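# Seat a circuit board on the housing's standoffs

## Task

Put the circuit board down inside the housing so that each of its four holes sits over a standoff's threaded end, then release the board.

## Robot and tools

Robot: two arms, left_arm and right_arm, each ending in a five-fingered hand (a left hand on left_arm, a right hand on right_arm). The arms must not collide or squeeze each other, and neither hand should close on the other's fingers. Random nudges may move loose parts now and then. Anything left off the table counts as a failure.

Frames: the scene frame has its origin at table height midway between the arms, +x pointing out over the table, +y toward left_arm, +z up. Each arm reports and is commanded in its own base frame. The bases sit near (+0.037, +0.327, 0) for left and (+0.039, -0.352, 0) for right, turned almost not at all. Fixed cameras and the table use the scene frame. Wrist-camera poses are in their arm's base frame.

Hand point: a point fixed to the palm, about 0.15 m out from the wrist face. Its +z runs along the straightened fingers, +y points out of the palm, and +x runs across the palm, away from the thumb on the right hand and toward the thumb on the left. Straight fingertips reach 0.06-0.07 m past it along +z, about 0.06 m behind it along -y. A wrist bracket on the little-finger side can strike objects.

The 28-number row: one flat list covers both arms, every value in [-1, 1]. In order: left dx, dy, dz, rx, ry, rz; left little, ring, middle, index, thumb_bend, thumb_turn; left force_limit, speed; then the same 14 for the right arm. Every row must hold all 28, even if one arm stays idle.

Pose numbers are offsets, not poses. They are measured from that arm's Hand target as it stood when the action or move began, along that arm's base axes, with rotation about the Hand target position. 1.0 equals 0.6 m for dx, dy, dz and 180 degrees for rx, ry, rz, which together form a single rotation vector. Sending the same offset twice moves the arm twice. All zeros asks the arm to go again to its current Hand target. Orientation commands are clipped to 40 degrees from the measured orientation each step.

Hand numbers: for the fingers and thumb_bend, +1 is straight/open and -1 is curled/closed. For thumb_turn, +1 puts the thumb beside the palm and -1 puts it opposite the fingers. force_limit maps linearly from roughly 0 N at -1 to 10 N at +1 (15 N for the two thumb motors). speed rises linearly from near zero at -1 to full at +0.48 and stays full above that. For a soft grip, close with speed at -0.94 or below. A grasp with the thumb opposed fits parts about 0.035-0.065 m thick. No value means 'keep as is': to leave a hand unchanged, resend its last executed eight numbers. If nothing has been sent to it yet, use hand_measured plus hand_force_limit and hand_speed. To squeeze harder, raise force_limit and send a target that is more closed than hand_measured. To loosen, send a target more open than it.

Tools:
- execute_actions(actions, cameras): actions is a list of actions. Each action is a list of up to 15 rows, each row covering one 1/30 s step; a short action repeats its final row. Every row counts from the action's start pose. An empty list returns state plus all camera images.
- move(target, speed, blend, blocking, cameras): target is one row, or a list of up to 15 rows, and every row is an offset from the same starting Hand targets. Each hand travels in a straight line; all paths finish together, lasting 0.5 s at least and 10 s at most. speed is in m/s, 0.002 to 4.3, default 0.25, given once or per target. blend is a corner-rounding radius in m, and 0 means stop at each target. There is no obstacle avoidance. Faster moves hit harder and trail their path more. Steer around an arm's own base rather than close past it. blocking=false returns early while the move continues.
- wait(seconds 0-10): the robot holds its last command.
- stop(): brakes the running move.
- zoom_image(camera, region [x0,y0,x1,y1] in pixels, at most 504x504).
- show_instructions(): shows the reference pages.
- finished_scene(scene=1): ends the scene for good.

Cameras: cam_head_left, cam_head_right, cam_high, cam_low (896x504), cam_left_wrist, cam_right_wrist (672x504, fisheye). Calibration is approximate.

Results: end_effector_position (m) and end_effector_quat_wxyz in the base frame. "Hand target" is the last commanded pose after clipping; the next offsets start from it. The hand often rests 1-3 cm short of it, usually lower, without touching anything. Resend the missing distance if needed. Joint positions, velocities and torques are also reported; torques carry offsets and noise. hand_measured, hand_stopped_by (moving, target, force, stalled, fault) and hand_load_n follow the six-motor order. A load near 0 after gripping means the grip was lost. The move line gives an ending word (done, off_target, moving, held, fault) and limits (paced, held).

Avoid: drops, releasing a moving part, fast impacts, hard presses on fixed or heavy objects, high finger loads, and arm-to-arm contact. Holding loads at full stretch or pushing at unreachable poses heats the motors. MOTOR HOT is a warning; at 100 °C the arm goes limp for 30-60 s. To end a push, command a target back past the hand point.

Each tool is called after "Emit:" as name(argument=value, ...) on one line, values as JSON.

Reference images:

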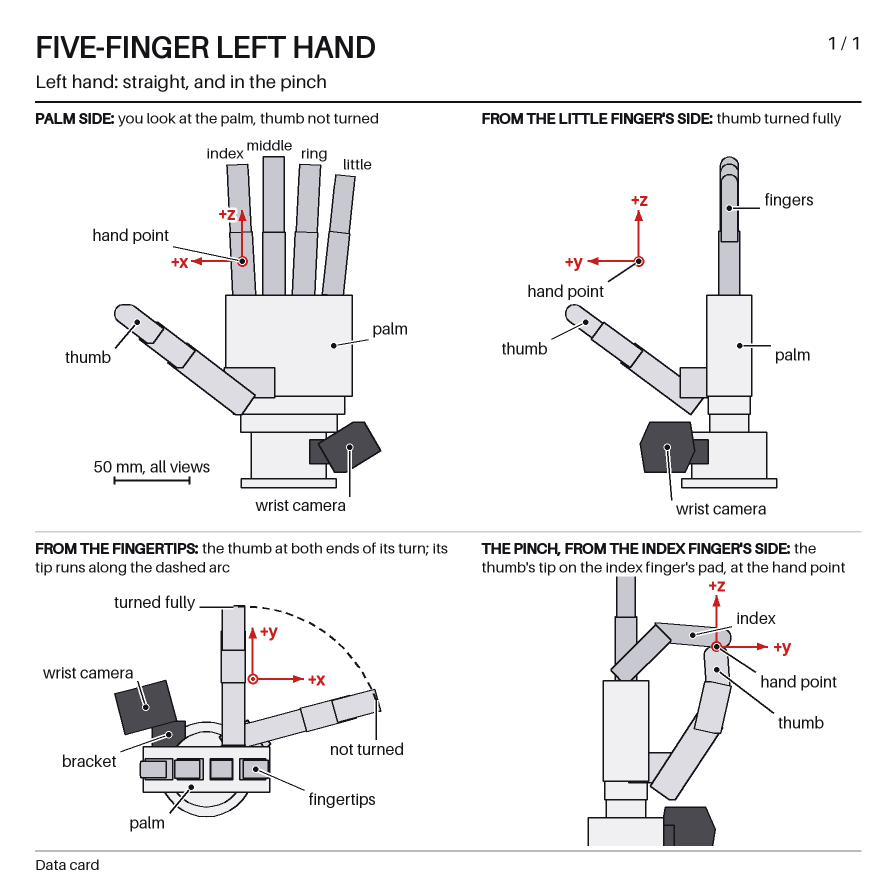

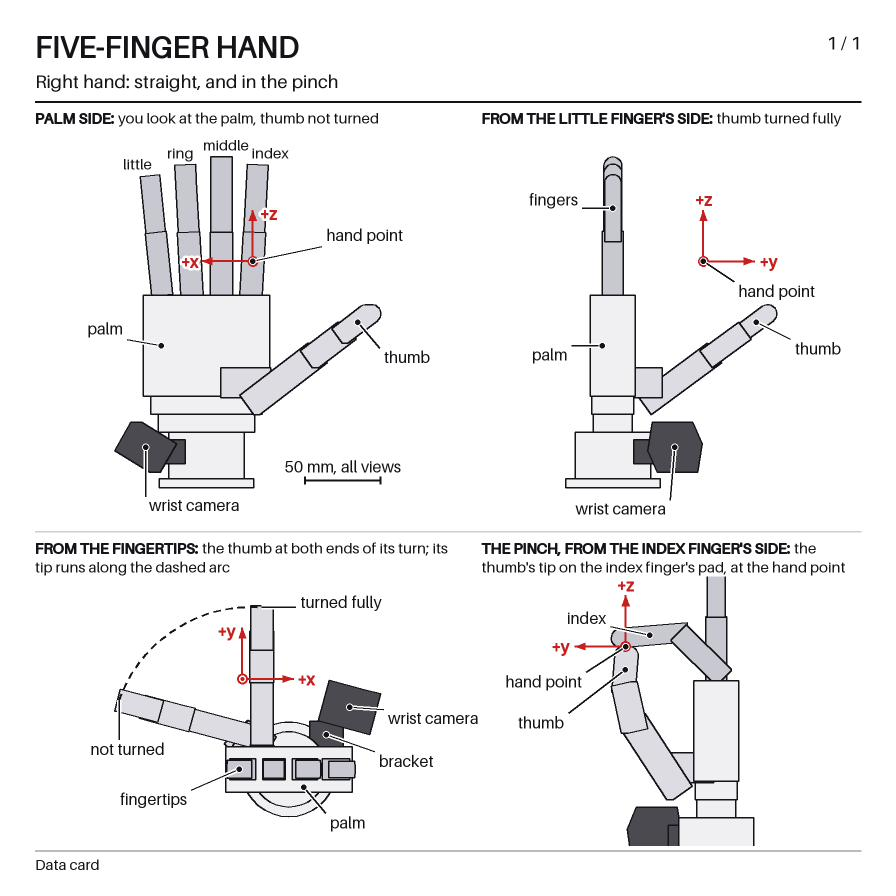

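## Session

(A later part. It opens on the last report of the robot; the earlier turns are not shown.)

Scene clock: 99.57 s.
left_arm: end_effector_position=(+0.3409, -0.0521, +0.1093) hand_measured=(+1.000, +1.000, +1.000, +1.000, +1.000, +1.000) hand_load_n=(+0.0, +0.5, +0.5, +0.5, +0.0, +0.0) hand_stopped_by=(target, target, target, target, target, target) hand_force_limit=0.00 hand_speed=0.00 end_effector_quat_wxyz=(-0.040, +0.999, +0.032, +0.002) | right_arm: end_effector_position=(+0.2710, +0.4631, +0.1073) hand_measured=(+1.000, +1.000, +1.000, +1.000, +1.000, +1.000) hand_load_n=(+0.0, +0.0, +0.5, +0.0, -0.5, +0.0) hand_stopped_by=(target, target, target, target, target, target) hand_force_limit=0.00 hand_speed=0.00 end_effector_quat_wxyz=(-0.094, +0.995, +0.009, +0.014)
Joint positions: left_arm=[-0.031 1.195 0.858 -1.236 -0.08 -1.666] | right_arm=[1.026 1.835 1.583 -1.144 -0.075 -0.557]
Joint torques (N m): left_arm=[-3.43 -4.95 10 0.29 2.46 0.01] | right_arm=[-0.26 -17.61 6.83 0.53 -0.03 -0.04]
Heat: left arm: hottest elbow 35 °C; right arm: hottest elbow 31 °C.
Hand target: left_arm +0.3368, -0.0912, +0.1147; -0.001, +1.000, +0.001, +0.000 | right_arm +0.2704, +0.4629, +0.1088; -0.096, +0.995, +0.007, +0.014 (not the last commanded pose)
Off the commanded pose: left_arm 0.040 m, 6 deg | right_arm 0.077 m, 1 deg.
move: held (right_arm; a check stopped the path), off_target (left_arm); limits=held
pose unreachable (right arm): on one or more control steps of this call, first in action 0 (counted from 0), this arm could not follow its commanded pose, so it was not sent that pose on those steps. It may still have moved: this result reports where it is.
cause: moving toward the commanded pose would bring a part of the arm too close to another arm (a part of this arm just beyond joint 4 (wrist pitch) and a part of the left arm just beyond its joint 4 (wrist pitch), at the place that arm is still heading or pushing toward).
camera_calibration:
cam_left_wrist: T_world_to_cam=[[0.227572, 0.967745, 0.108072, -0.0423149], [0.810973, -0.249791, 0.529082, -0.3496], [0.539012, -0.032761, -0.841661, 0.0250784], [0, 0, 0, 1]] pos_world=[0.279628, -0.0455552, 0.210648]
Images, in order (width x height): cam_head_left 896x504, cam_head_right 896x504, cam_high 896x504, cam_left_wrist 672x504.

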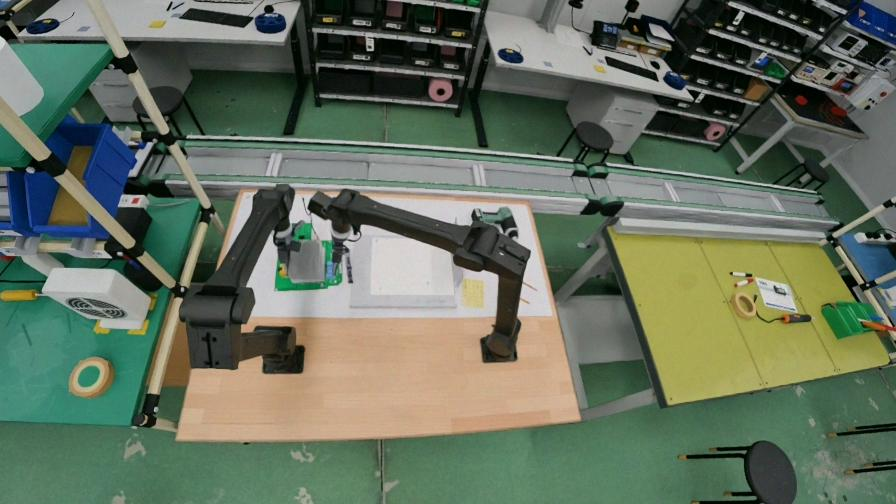

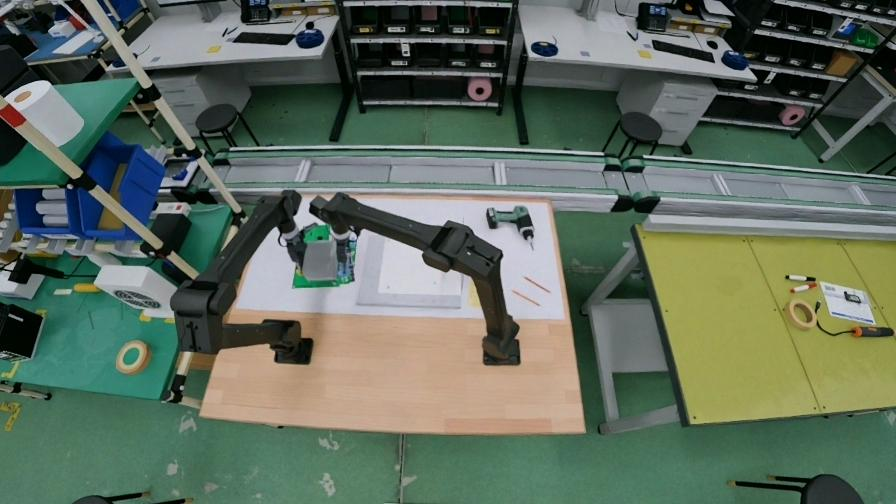

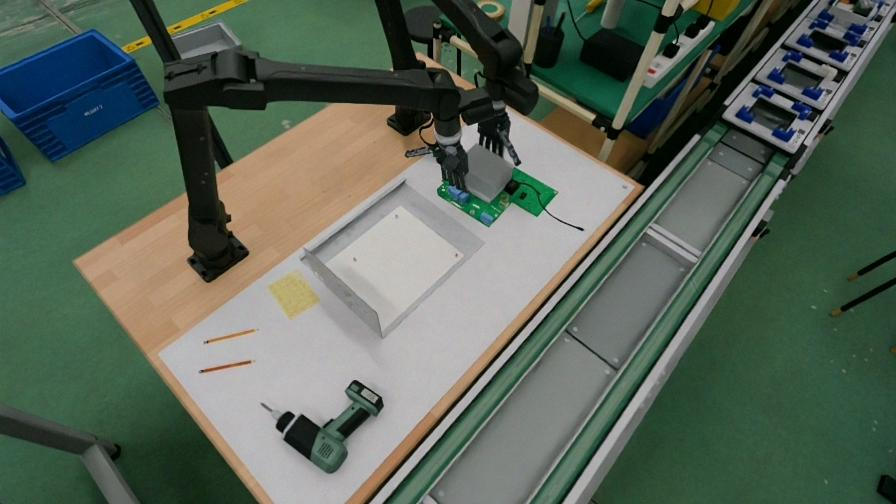

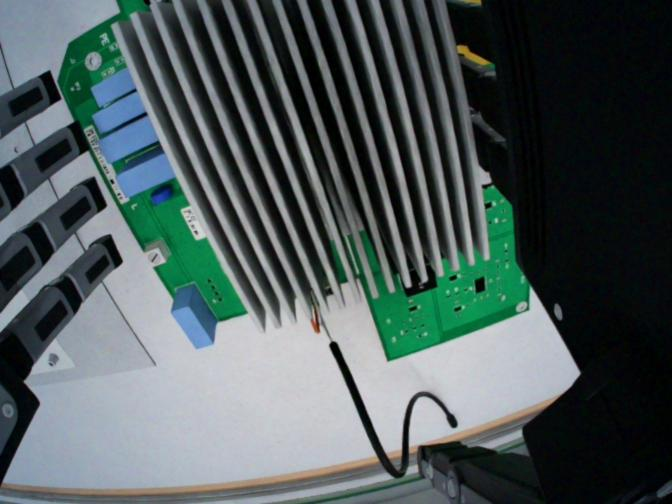

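Emit:
move(target=[[0.052,0.185,0.092,-0.111,0,0,1,1,1,1,1,1,0,0,0.043,-0.055,0.018,0.05,0,0,1,1,1,1,1,1,0,0],[0.052,0.152,0.033,-0.111,0,0,1,1,1,1,1,1,0,0,0.043,-0.005,-0.015,0.05,0,0,1,1,1,1,1,1,0,0]], speed=0.12, cameras=["cam_head_right","cam_head_left","cam_high","cam_left_wrist"])

Emit:
zoom_image(camera="cam_high", region=[400, 90, 560, 250])

Emit:
zoom_image(camera="cam_head_left", region=[240, 190, 380, 330])

Scene clock: 104.87 s.
left_arm: end_effector_position=(+0.3618, +0.0018, +0.1404) hand_measured=(+1.000, +1.000, +1.000, +1.000, +1.000, +1.000) hand_load_n=(+0.0, +0.0, +0.0, +0.0, +0.0, +0.0) hand_stopped_by=(target, target, target, target, target, target) hand_force_limit=0.00 hand_speed=0.00 end_effector_quat_wxyz=(+0.170, +0.985, -0.007, +0.000) | right_arm: end_effector_position=(+0.2896, +0.4390, +0.0957) hand_measured=(+1.000, +1.000, +1.000, +1.000, +1.000, +1.000) hand_load_n=(+0.5, +0.0, +0.0, +0.0, +0.0, +0.0) hand_stopped_by=(target, target, target, target, target, target) hand_force_limit=0.00 hand_speed=0.00 end_effector_quat_wxyz=(-0.159, +0.987, +0.001, +0.004)
Joint positions: left_arm=[0.359 1.357 0.986 -1.326 0.319 -1.178] | right_arm=[0.94 1.753 1.434 -0.986 -0.179 -0.609]
Joint torques (N m): left_arm=[0.73 -5.6 9.06 1.14 0.38 -0.16] | right_arm=[0.32 -14.74 10.19 1.29 -0.02 0.04]
Heat: left arm: hottest elbow 35 °C; right arm: hottest elbow 31 °C.
Hand target: left_arm +0.3681, -0.0001, +0.1345; +0.173, +0.985, +0.001, +0.000 | right_arm +0.2963, +0.4599, +0.0998; -0.174, +0.985, +0.006, +0.014
Off the commanded pose: left_arm 0.009 m, 1 deg | right_arm 0.022 m, 2 deg.
move: off_target (right_arm)
camera_calibration:
cam_left_wrist: T_world_to_cam=[[0.302868, 0.907266, -0.291785, -0.073654], [0.794051, -0.0709184, 0.6037, -0.374299], [0.527024, -0.414534, -0.741894, 0.032808], [0, 0, 0, 1]] pos_world=[0.302229, 0.0538791, 0.228814]
Images, in order (width x height): cam_head_left 896x504, cam_head_right 896x504, cam_high 896x504, cam_left_wrist 672x504.

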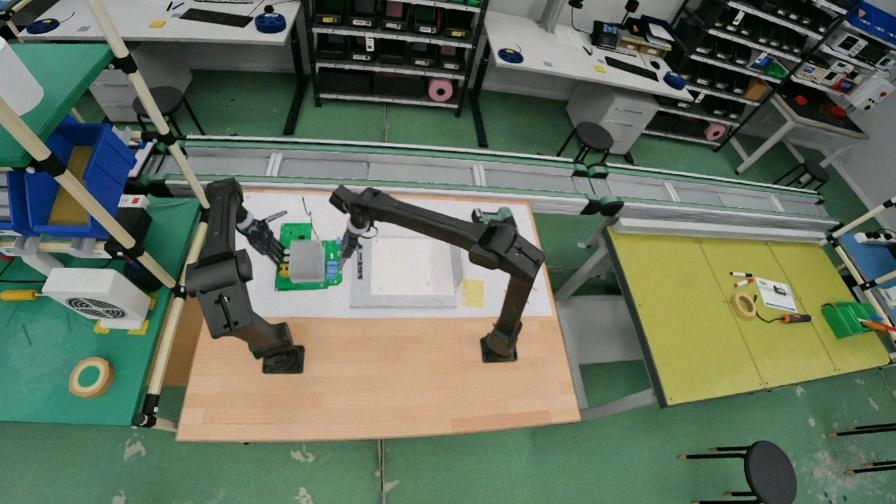

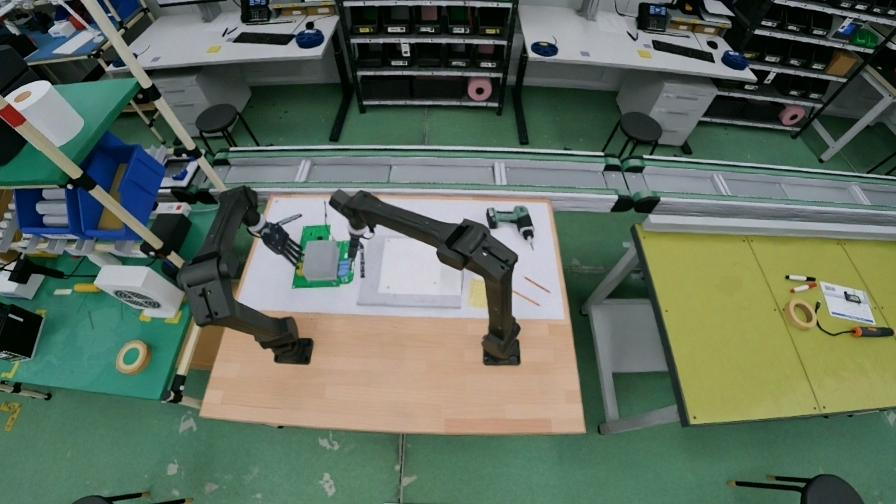

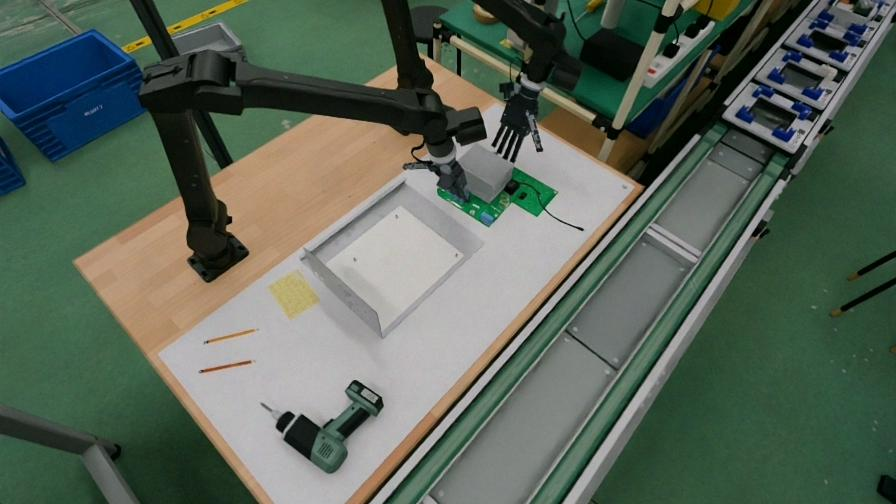

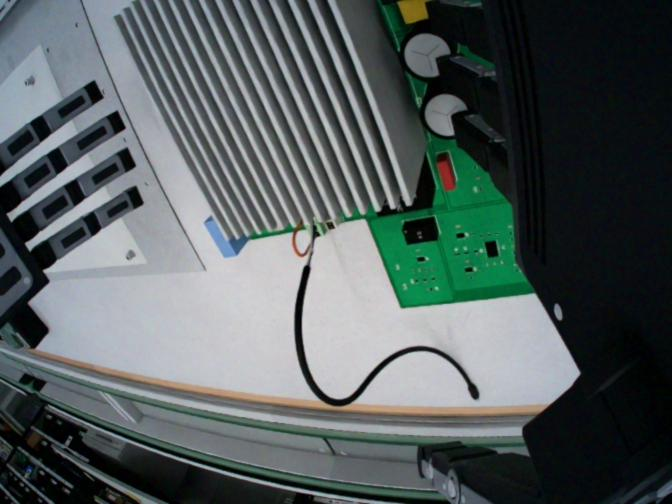

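Scaled by 3.150.

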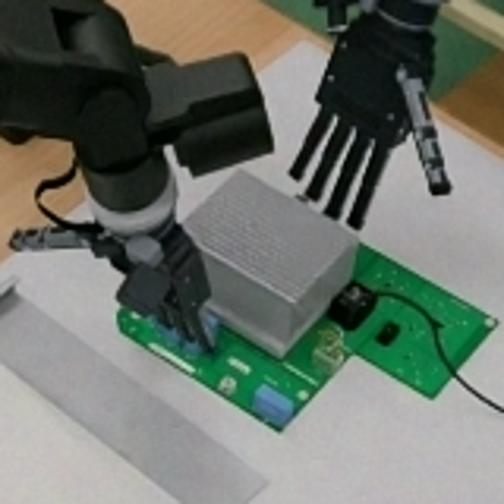

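Scaled by 3.600.

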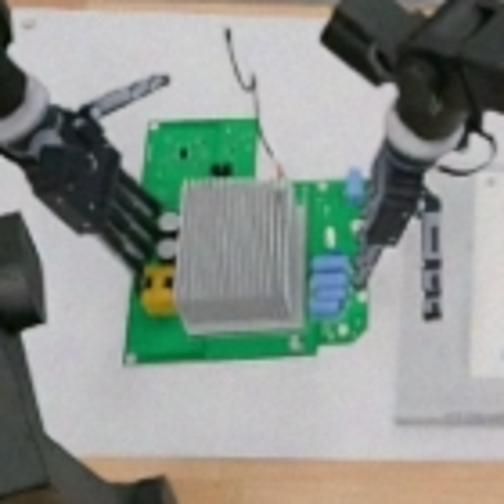

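Emit:
move(target=[[0,-0.06,-0.003,0,0,0,1,1,1,1,1,1,0,0,0.01,0.08,0,0,0,0,1,1,1,1,1,1,0,0],[0,-0.12,-0.003,0,0,0,1,1,1,1,1,1,0,0,0.01,0.142,0,0,0,0,1,1,1,1,1,1,0,0]], speed=0.06, blend=[0.01,0], cameras=["cam_head_right","cam_head_left","cam_high","cam_left_wrist"])

Emit:
zoom_image(camera="cam_high", region=[400, 90, 560, 250])

Emit:
zoom_image(camera="cam_head_left", region=[240, 190, 380, 330])

Scene clock: 107.70 s.
left_arm: end_effector_position=(+0.3653, -0.0301, +0.1296) hand_measured=(+1.000, +1.000, +1.000, +1.000, +1.000, +1.000) hand_load_n=(+0.0, +0.0, +2.5, +0.0, -0.5, +0.0) hand_stopped_by=(target, target, target, target, target, target) hand_force_limit=0.00 hand_speed=0.00 end_effector_quat_wxyz=(+0.134, +0.990, +0.031, -0.007) | right_arm: end_effector_position=(+0.3015, +0.5019, +0.1005) hand_measured=(+1.000, +1.000, +1.000, +1.000, +1.000, +1.000) hand_load_n=(+0.0, +0.0, -5.0, -2.5, +0.0, +0.0) hand_stopped_by=(target, target, target, target, target, target) hand_force_limit=0.00 hand_speed=0.00 end_effector_quat_wxyz=(-0.148, +0.989, +0.011, +0.007)
Joint positions: left_arm=[0.231 1.31 0.939 -1.268 0.26 -1.395] | right_arm=[0.993 1.908 1.671 -1.078 -0.152 -0.581]
Joint torques (N m): left_arm=[-4.07 -6.24 8.05 1.33 2.91 -0.05] | right_arm=[1.44 -14.97 12.86 1.85 -0.29 0.39]
Heat: left arm: hottest elbow 35 °C; right arm: hottest elbow 32 °C.
Hand target: left_arm +0.3680, -0.0720, +0.1326; +0.173, +0.985, +0.001, +0.000 | right_arm +0.3023, +0.5450, +0.0996; -0.174, +0.985, +0.006, +0.014
Off the commanded pose: left_arm 0.042 m, 6 deg | right_arm 0.043 m, 3 deg.
move: off_target (left_arm, right_arm)
camera_calibration:
cam_left_wrist: T_world_to_cam=[[0.228338, 0.945837, -0.23077, -0.0283234], [0.814151, -0.055526, 0.577992, -0.376296], [0.533873, -0.319859, -0.782733, 0.0153438], [0, 0, 0, 1]] pos_world=[0.304637, 0.010803, 0.22297]
Images, in order (width x height): cam_head_left 896x504, cam_head_right 896x504, cam_high 896x504, cam_left_wrist 672x504.

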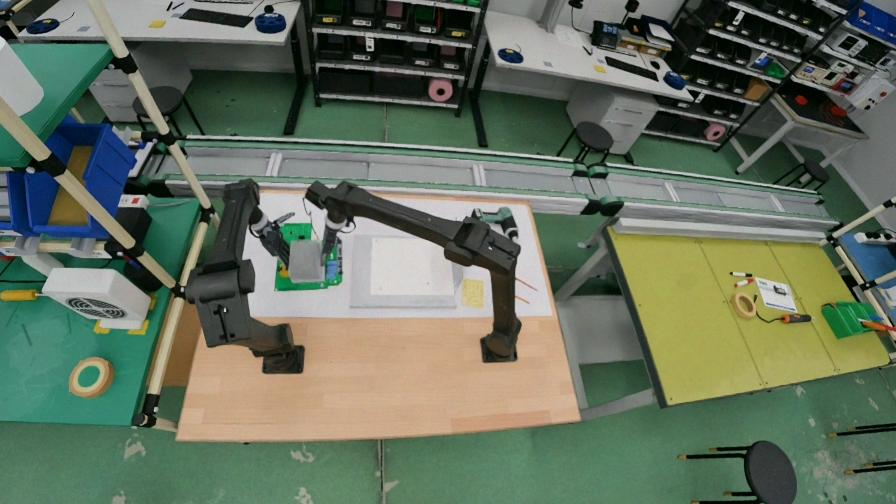

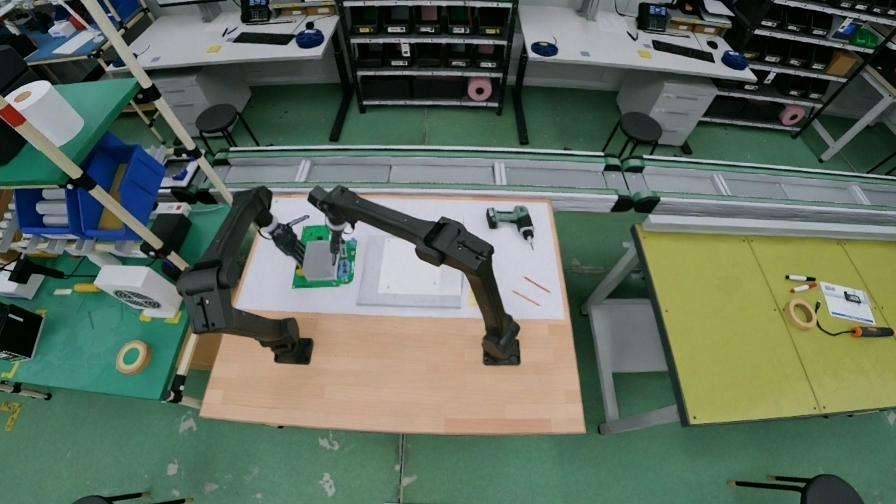

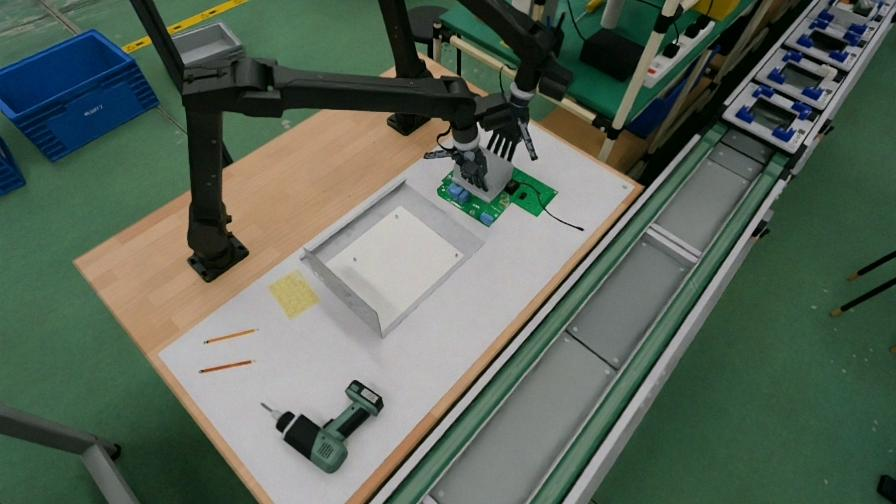

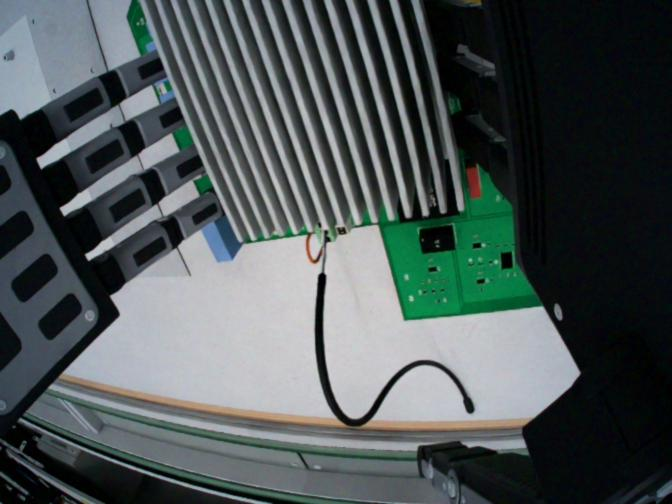

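Scaled by 3.150.

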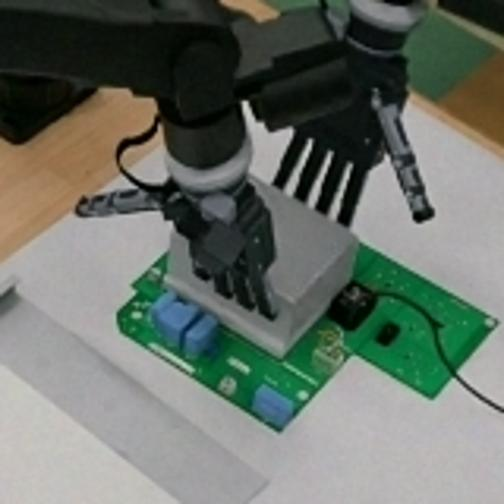

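Scaled by 3.600.

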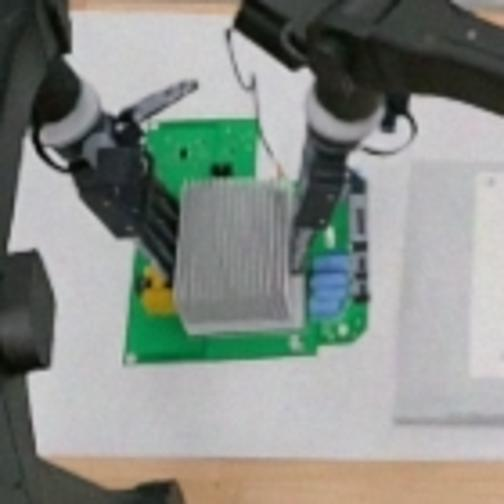

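Emit:
move(target=[[0,0,0.083,0,0,0,1,1,1,1,1,1,0,0,0,0,0.083,0,0,0,1,1,1,1,1,1,0,0]], speed=0.05, cameras=["cam_head_right","cam_head_left","cam_high","cam_left_wrist"])

Emit:
zoom_image(camera="cam_high", region=[400, 90, 560, 250])

Emit:
zoom_image(camera="cam_head_left", region=[240, 190, 380, 330])

Scene clock: 109.80 s.
left_arm: end_effector_position=(+0.3612, -0.0371, +0.1414) hand_measured=(+1.000, +1.000, +1.000, +1.000, +1.000, +1.000) hand_load_n=(+0.0, +0.0, +2.0, +0.0, +0.0, +0.0) hand_stopped_by=(target, target, target, target, target, target) hand_force_limit=0.00 hand_speed=0.00 end_effector_quat_wxyz=(+0.134, +0.991, +0.026, -0.015) | right_arm: end_effector_position=(+0.3007, +0.4980, +0.1141) hand_measured=(+1.000, +1.000, +1.000, +1.000, +1.000, +1.000) hand_load_n=(+0.0, +0.0, -4.0, -3.0, +0.0, +0.0) hand_stopped_by=(target, target, target, target, target, target) hand_force_limit=0.00 hand_speed=0.00 end_effector_quat_wxyz=(-0.120, +0.993, +0.006, -0.004)
Joint positions: left_arm=[0.213 1.296 0.96 -1.315 0.259 -1.399] | right_arm=[0.994 1.932 1.745 -1.184 -0.138 -0.575]
Joint torques (N m): left_arm=[-2.78 -8.53 14.26 -1.8 2.99 -0.04] | right_arm=[1.14 -19.19 14.45 1.26 -0.74 0.32]
Heat: left arm: hottest elbow 35 °C; right arm: hottest elbow 32 °C.
Hand target: left_arm +0.3680, -0.0721, +0.1823; +0.173, +0.985, +0.001, +0.000 | right_arm +0.3023, +0.5450, +0.1497; -0.174, +0.985, +0.006, +0.014
Off the commanded pose: left_arm 0.054 m, 6 deg | right_arm 0.059 m, 7 deg.
move: off_target (left_arm, right_arm)
camera_calibration:
cam_left_wrist: T_world_to_cam=[[0.237904, 0.942382, -0.235197, -0.0211033], [0.821367, -0.0659495, 0.566575, -0.381474], [0.518419, -0.327974, -0.789731, 0.0308016], [0, 0, 0, 1]] pos_world=[0.302382, 0.00483147, 0.235495]
Images, in order (width x height): cam_head_left 896x504, cam_head_right 896x504, cam_high 896x504, cam_left_wrist 672x504.

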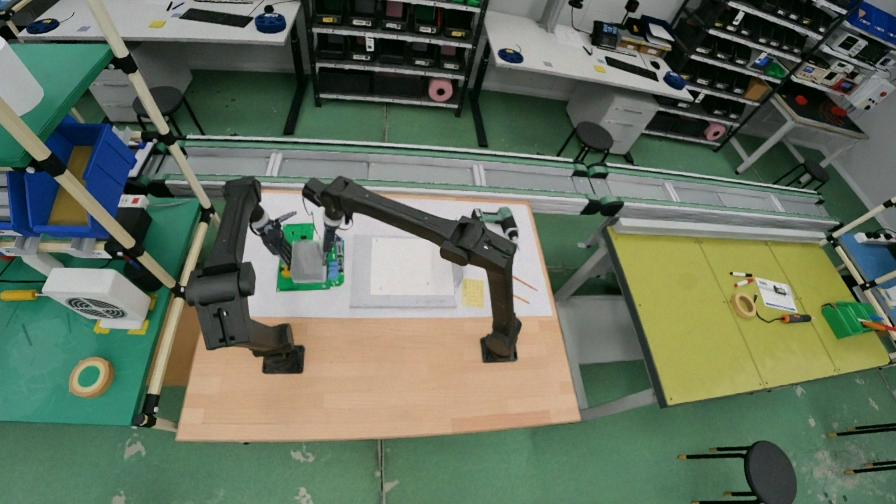

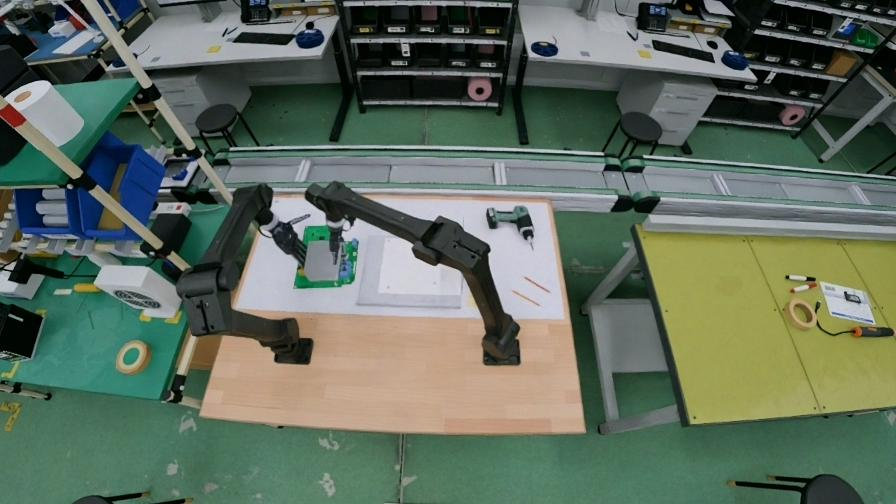

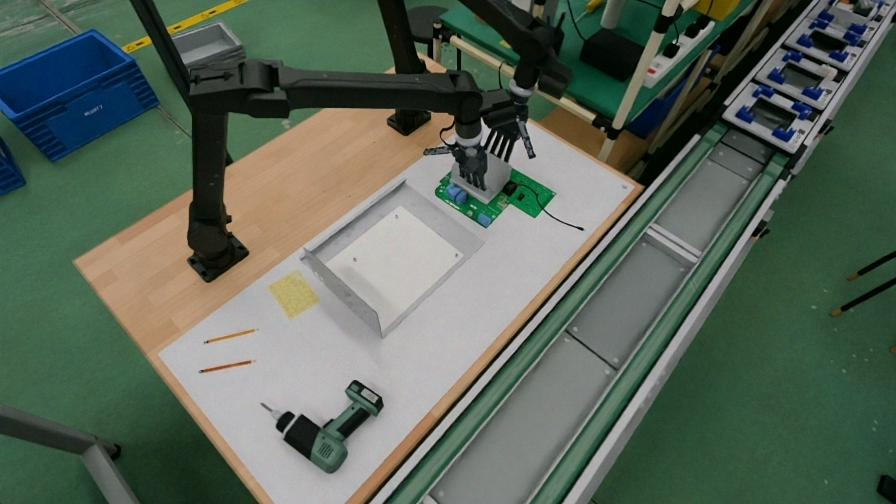

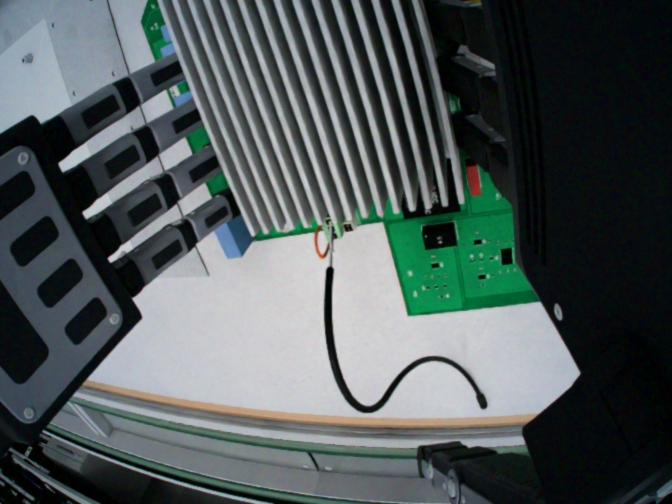

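Scaled by 3.150.

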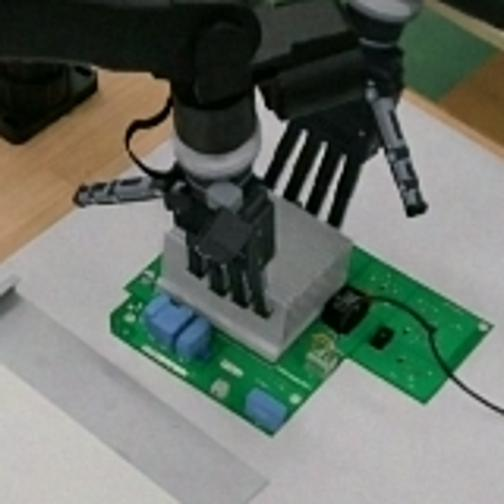

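Scaled by 3.600.

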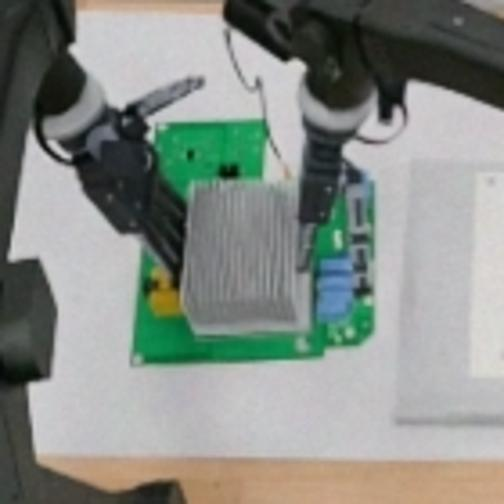

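Emit:
move(target=[[0,0,0.05,0,0,0,1,1,1,1,1,1,0,0,0,0,0.05,0,0,0,1,1,1,1,1,1,0,0]], speed=0.05, cameras=["cam_head_right","cam_low","cam_high","cam_left_wrist"])

Emit:
zoom_image(camera="cam_high", region=[400, 90, 560, 250])

Emit:
zoom_image(camera="cam_low", region=[370, 180, 530, 300])

Scene clock: 111.87 s.
left_arm: end_effector_position=(+0.3582, -0.0721, +0.1978) hand_measured=(+1.000, +1.000, +1.000, +1.000, +1.000, +1.000) hand_load_n=(+0.0, +0.0, +0.0, +0.0, +0.0, +0.0) hand_stopped_by=(target, target, target, target, target, target) hand_force_limit=0.00 hand_speed=0.00 end_effector_quat_wxyz=(+0.173, +0.985, -0.003, -0.008) | right_arm: end_effector_position=(+0.2997, +0.5267, +0.1639) hand_measured=(+1.000, +1.000, +1.000, +1.000, +1.000, +1.000) hand_load_n=(+0.0, +0.0, +0.0, +0.0, +0.0, +0.0) hand_stopped_by=(target, target, target, target, target, target) hand_force_limit=0.00 hand_speed=0.00 end_effector_quat_wxyz=(-0.152, +0.988, +0.013, +0.005)
Joint positions: left_arm=[0.154 1.248 1.045 -1.441 0.34 -1.399] | right_arm=[1.015 1.932 1.876 -1.249 -0.155 -0.561]
Joint torques (N m): left_arm=[1.2 -5.54 13.45 -0.29 0.27 -0.13] | right_arm=[-0.38 -19.02 11.19 0.91 -0.13 0.2]
Heat: left arm: hottest elbow 35 °C; right arm: hottest elbow 32 °C.
Hand target: left_arm +0.3680, -0.0721, +0.2123; +0.173, +0.985, +0.001, +0.000 | right_arm +0.3023, +0.5450, +0.1797; -0.174, +0.985, +0.006, +0.014
Off the commanded pose: left_arm 0.018 m, 1 deg | right_arm 0.024 m, 3 deg.
move: off_target (left_arm, right_arm)
camera_calibration:
cam_left_wrist: T_world_to_cam=[[0.292723, 0.907295, -0.301877, 0.0169355], [0.805213, -0.0636285, 0.589561, -0.411852], [0.515698, -0.415653, -0.749191, 0.0520672], [0, 0, 0, 1]] pos_world=[0.29982, -0.0199291, 0.286933]
Images, in order (width x height): cam_head_right 896x504, cam_high 896x504, cam_low 896x504, cam_left_wrist 672x504.

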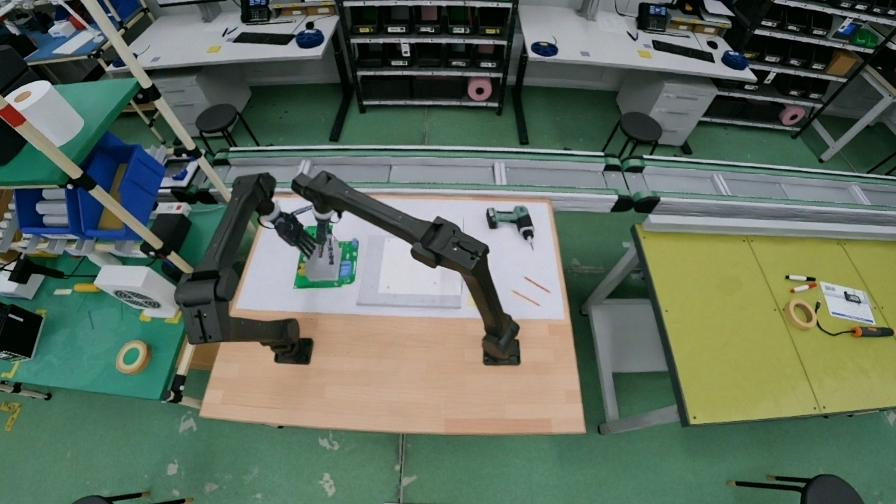

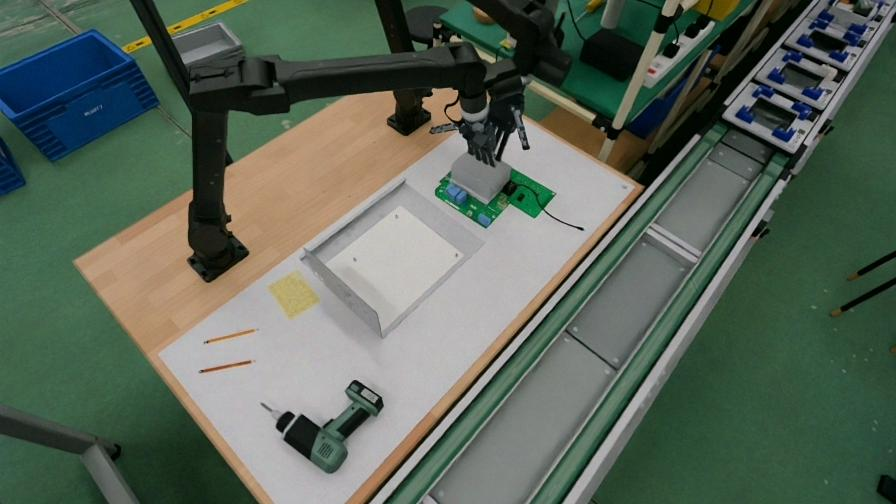

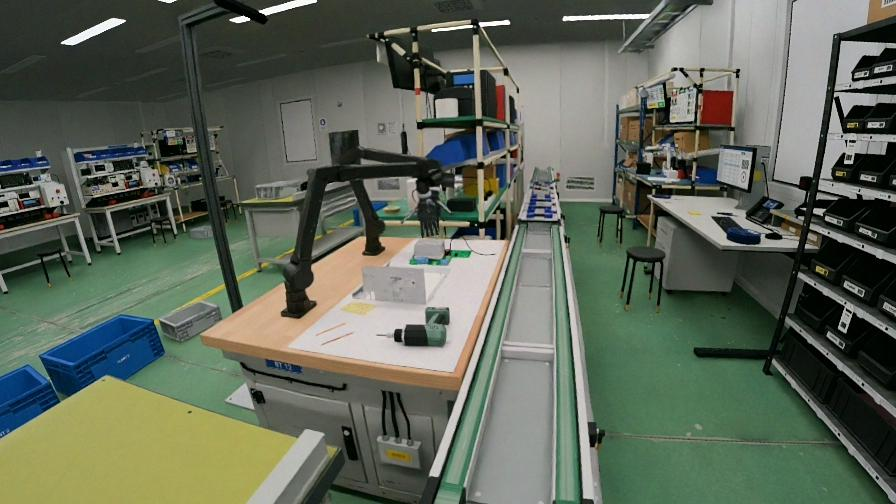

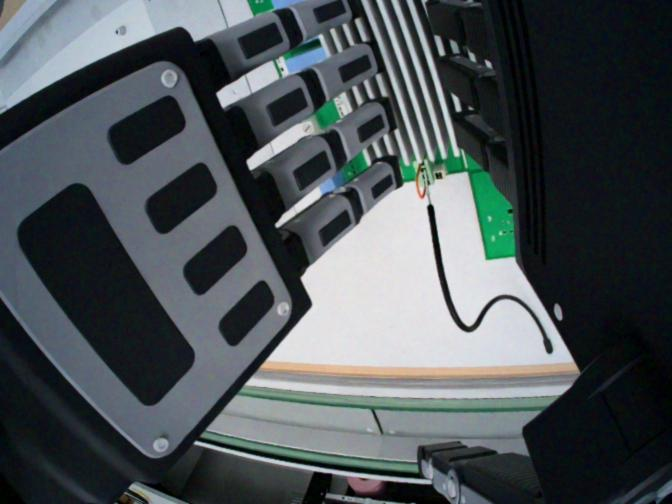

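Scaled by 3.150.

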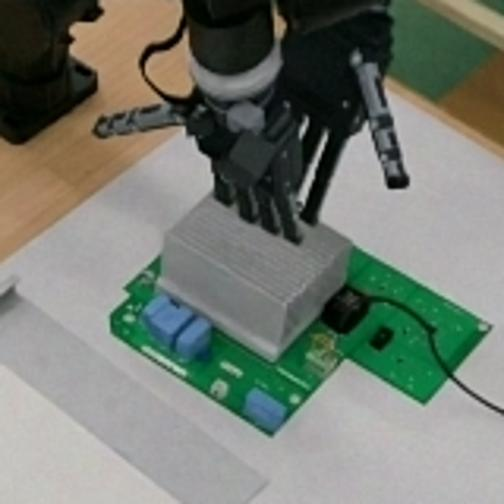

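Scaled by 3.150.

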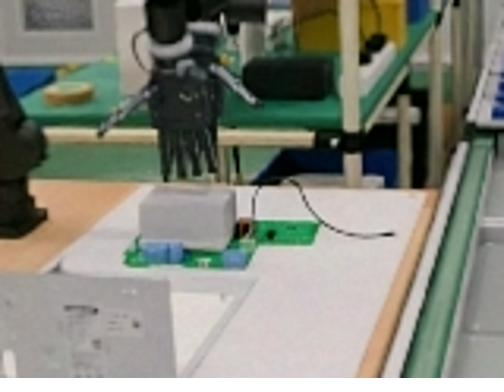

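Emit:
move(target=[[0,0.12,-0.02,0,0,0,1,1,1,1,1,1,0,0,0,-0.15,0,0,0,0,1,1,1,1,1,1,0,0],[0,0.12,-0.127,-0.028,0,0,1,1,1,1,1,1,0,0,0,-0.15,-0.133,0,0,0,1,1,1,1,1,1,0,0]], speed=0.15, cameras=["cam_head_right","cam_low","cam_high","cam_left_wrist"])

Emit:
zoom_image(camera="cam_high", region=[400, 90, 560, 250])

Emit:
zoom_image(camera="cam_head_right", region=[245, 200, 375, 330])

Scene clock: 118.77 s.
left_arm: end_effector_position=(+0.3659, -0.0027, +0.1403) hand_measured=(+1.000, +1.000, +1.000, +1.000, +1.000, +1.000) hand_load_n=(+0.0, +0.0, +0.0, +0.0, +0.0, +0.0) hand_stopped_by=(target, target, target, target, target, target) hand_force_limit=0.00 hand_speed=0.00 end_effector_quat_wxyz=(+0.212, +0.977, +0.009, -0.005) | right_arm: end_effector_position=(+0.2966, +0.4535, +0.1123) hand_measured=(+1.000, +1.000, +1.000, +1.000, +1.000, +1.000) hand_load_n=(+0.0, +0.0, +0.0, +0.0, +0.0, +0.0) hand_stopped_by=(target, target, target, target, target, target) hand_force_limit=0.00 hand_speed=0.00 end_effector_quat_wxyz=(-0.174, +0.985, -0.005, +0.015)
Joint positions: left_arm=[0.377 1.393 0.989 -1.34 0.394 -1.178] | right_arm=[0.944 1.753 1.478 -0.989 -0.176 -0.59]
Joint torques (N m): left_arm=[2.08 -5.95 8.98 1.06 0.47 0.25] | right_arm=[-1.14 -14.56 7.02 1.35 -0.25 -0.27]
Heat: left arm: hottest elbow 36 °C; right arm: hottest elbow 33 °C.
Hand target: left_arm +0.3680, +0.0000, +0.1362; +0.216, +0.976, +0.001, +0.000 | right_arm +0.3024, +0.4550, +0.0999; -0.174, +0.985, +0.006, +0.014
Off the commanded pose: left_arm 0.005 m, 1 deg | right_arm 0.014 m, 1 deg.
move: off_target (right_arm)
camera_calibration:
cam_left_wrist: T_world_to_cam=[[0.270942, 0.887097, -0.373698, -0.0477032], [0.804874, 0.0041595, 0.593431, -0.380021], [0.527985, -0.461565, -0.712874, 0.0241405], [0, 0, 0, 1]] pos_world=[0.306049, 0.0550405, 0.224899]
Images, in order (width x height): cam_head_right 896x504, cam_high 896x504, cam_low 896x504, cam_left_wrist 672x504.

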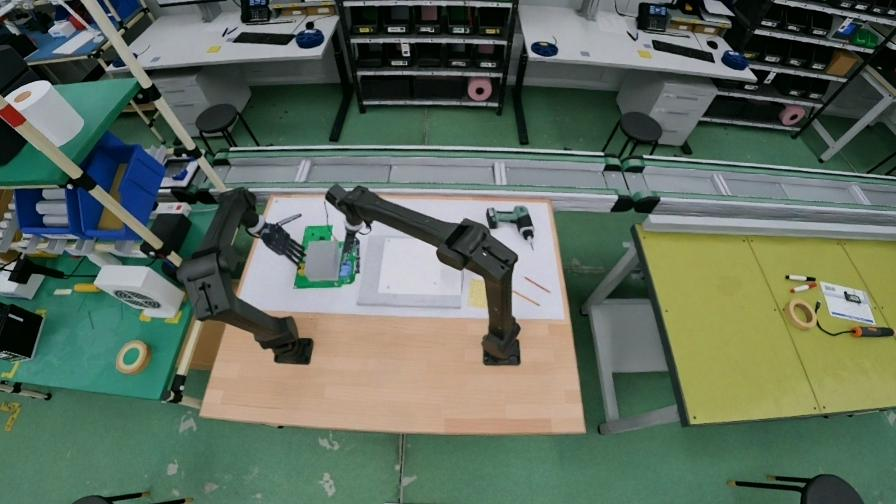

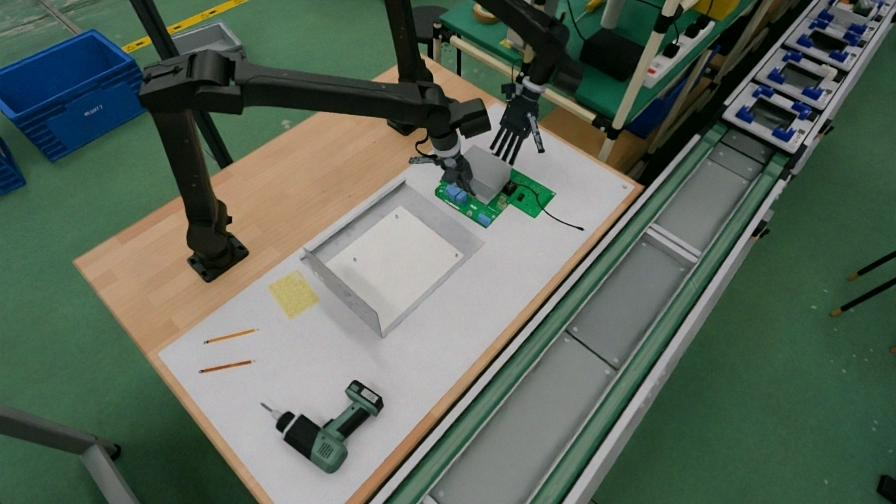

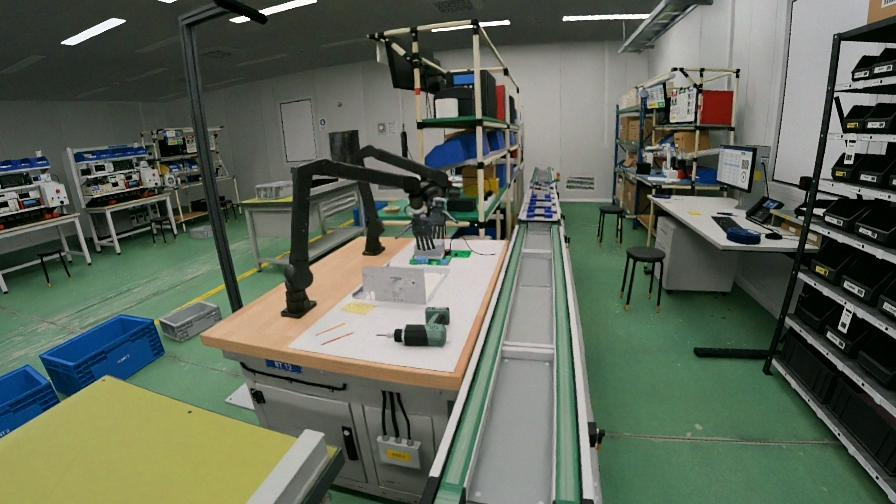

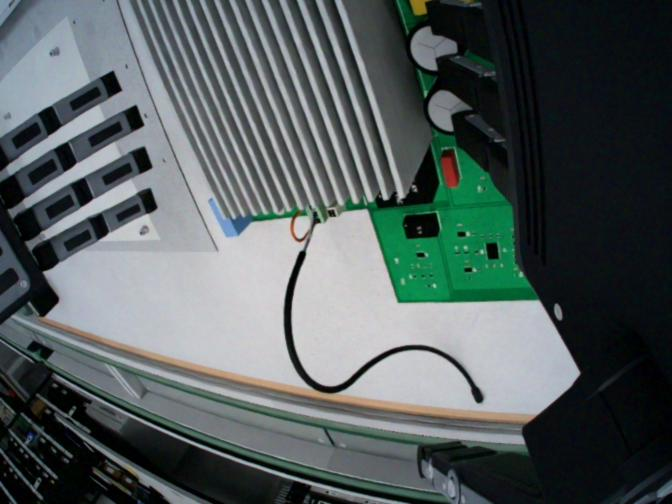

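Scaled by 3.150.

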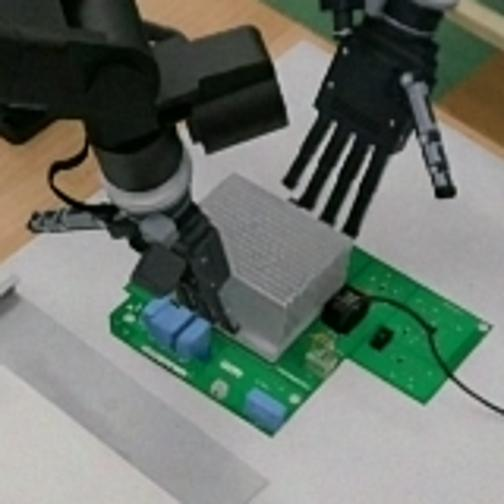

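Scaled by 3.877.

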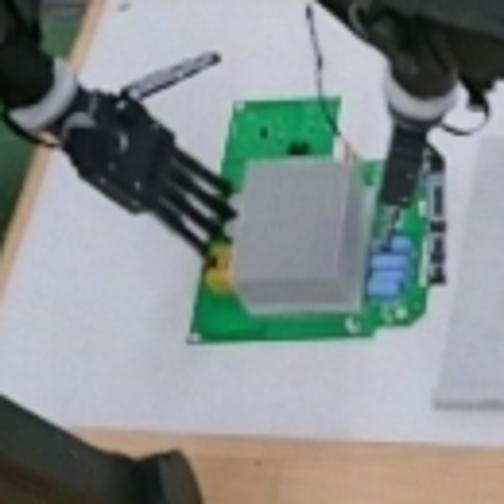

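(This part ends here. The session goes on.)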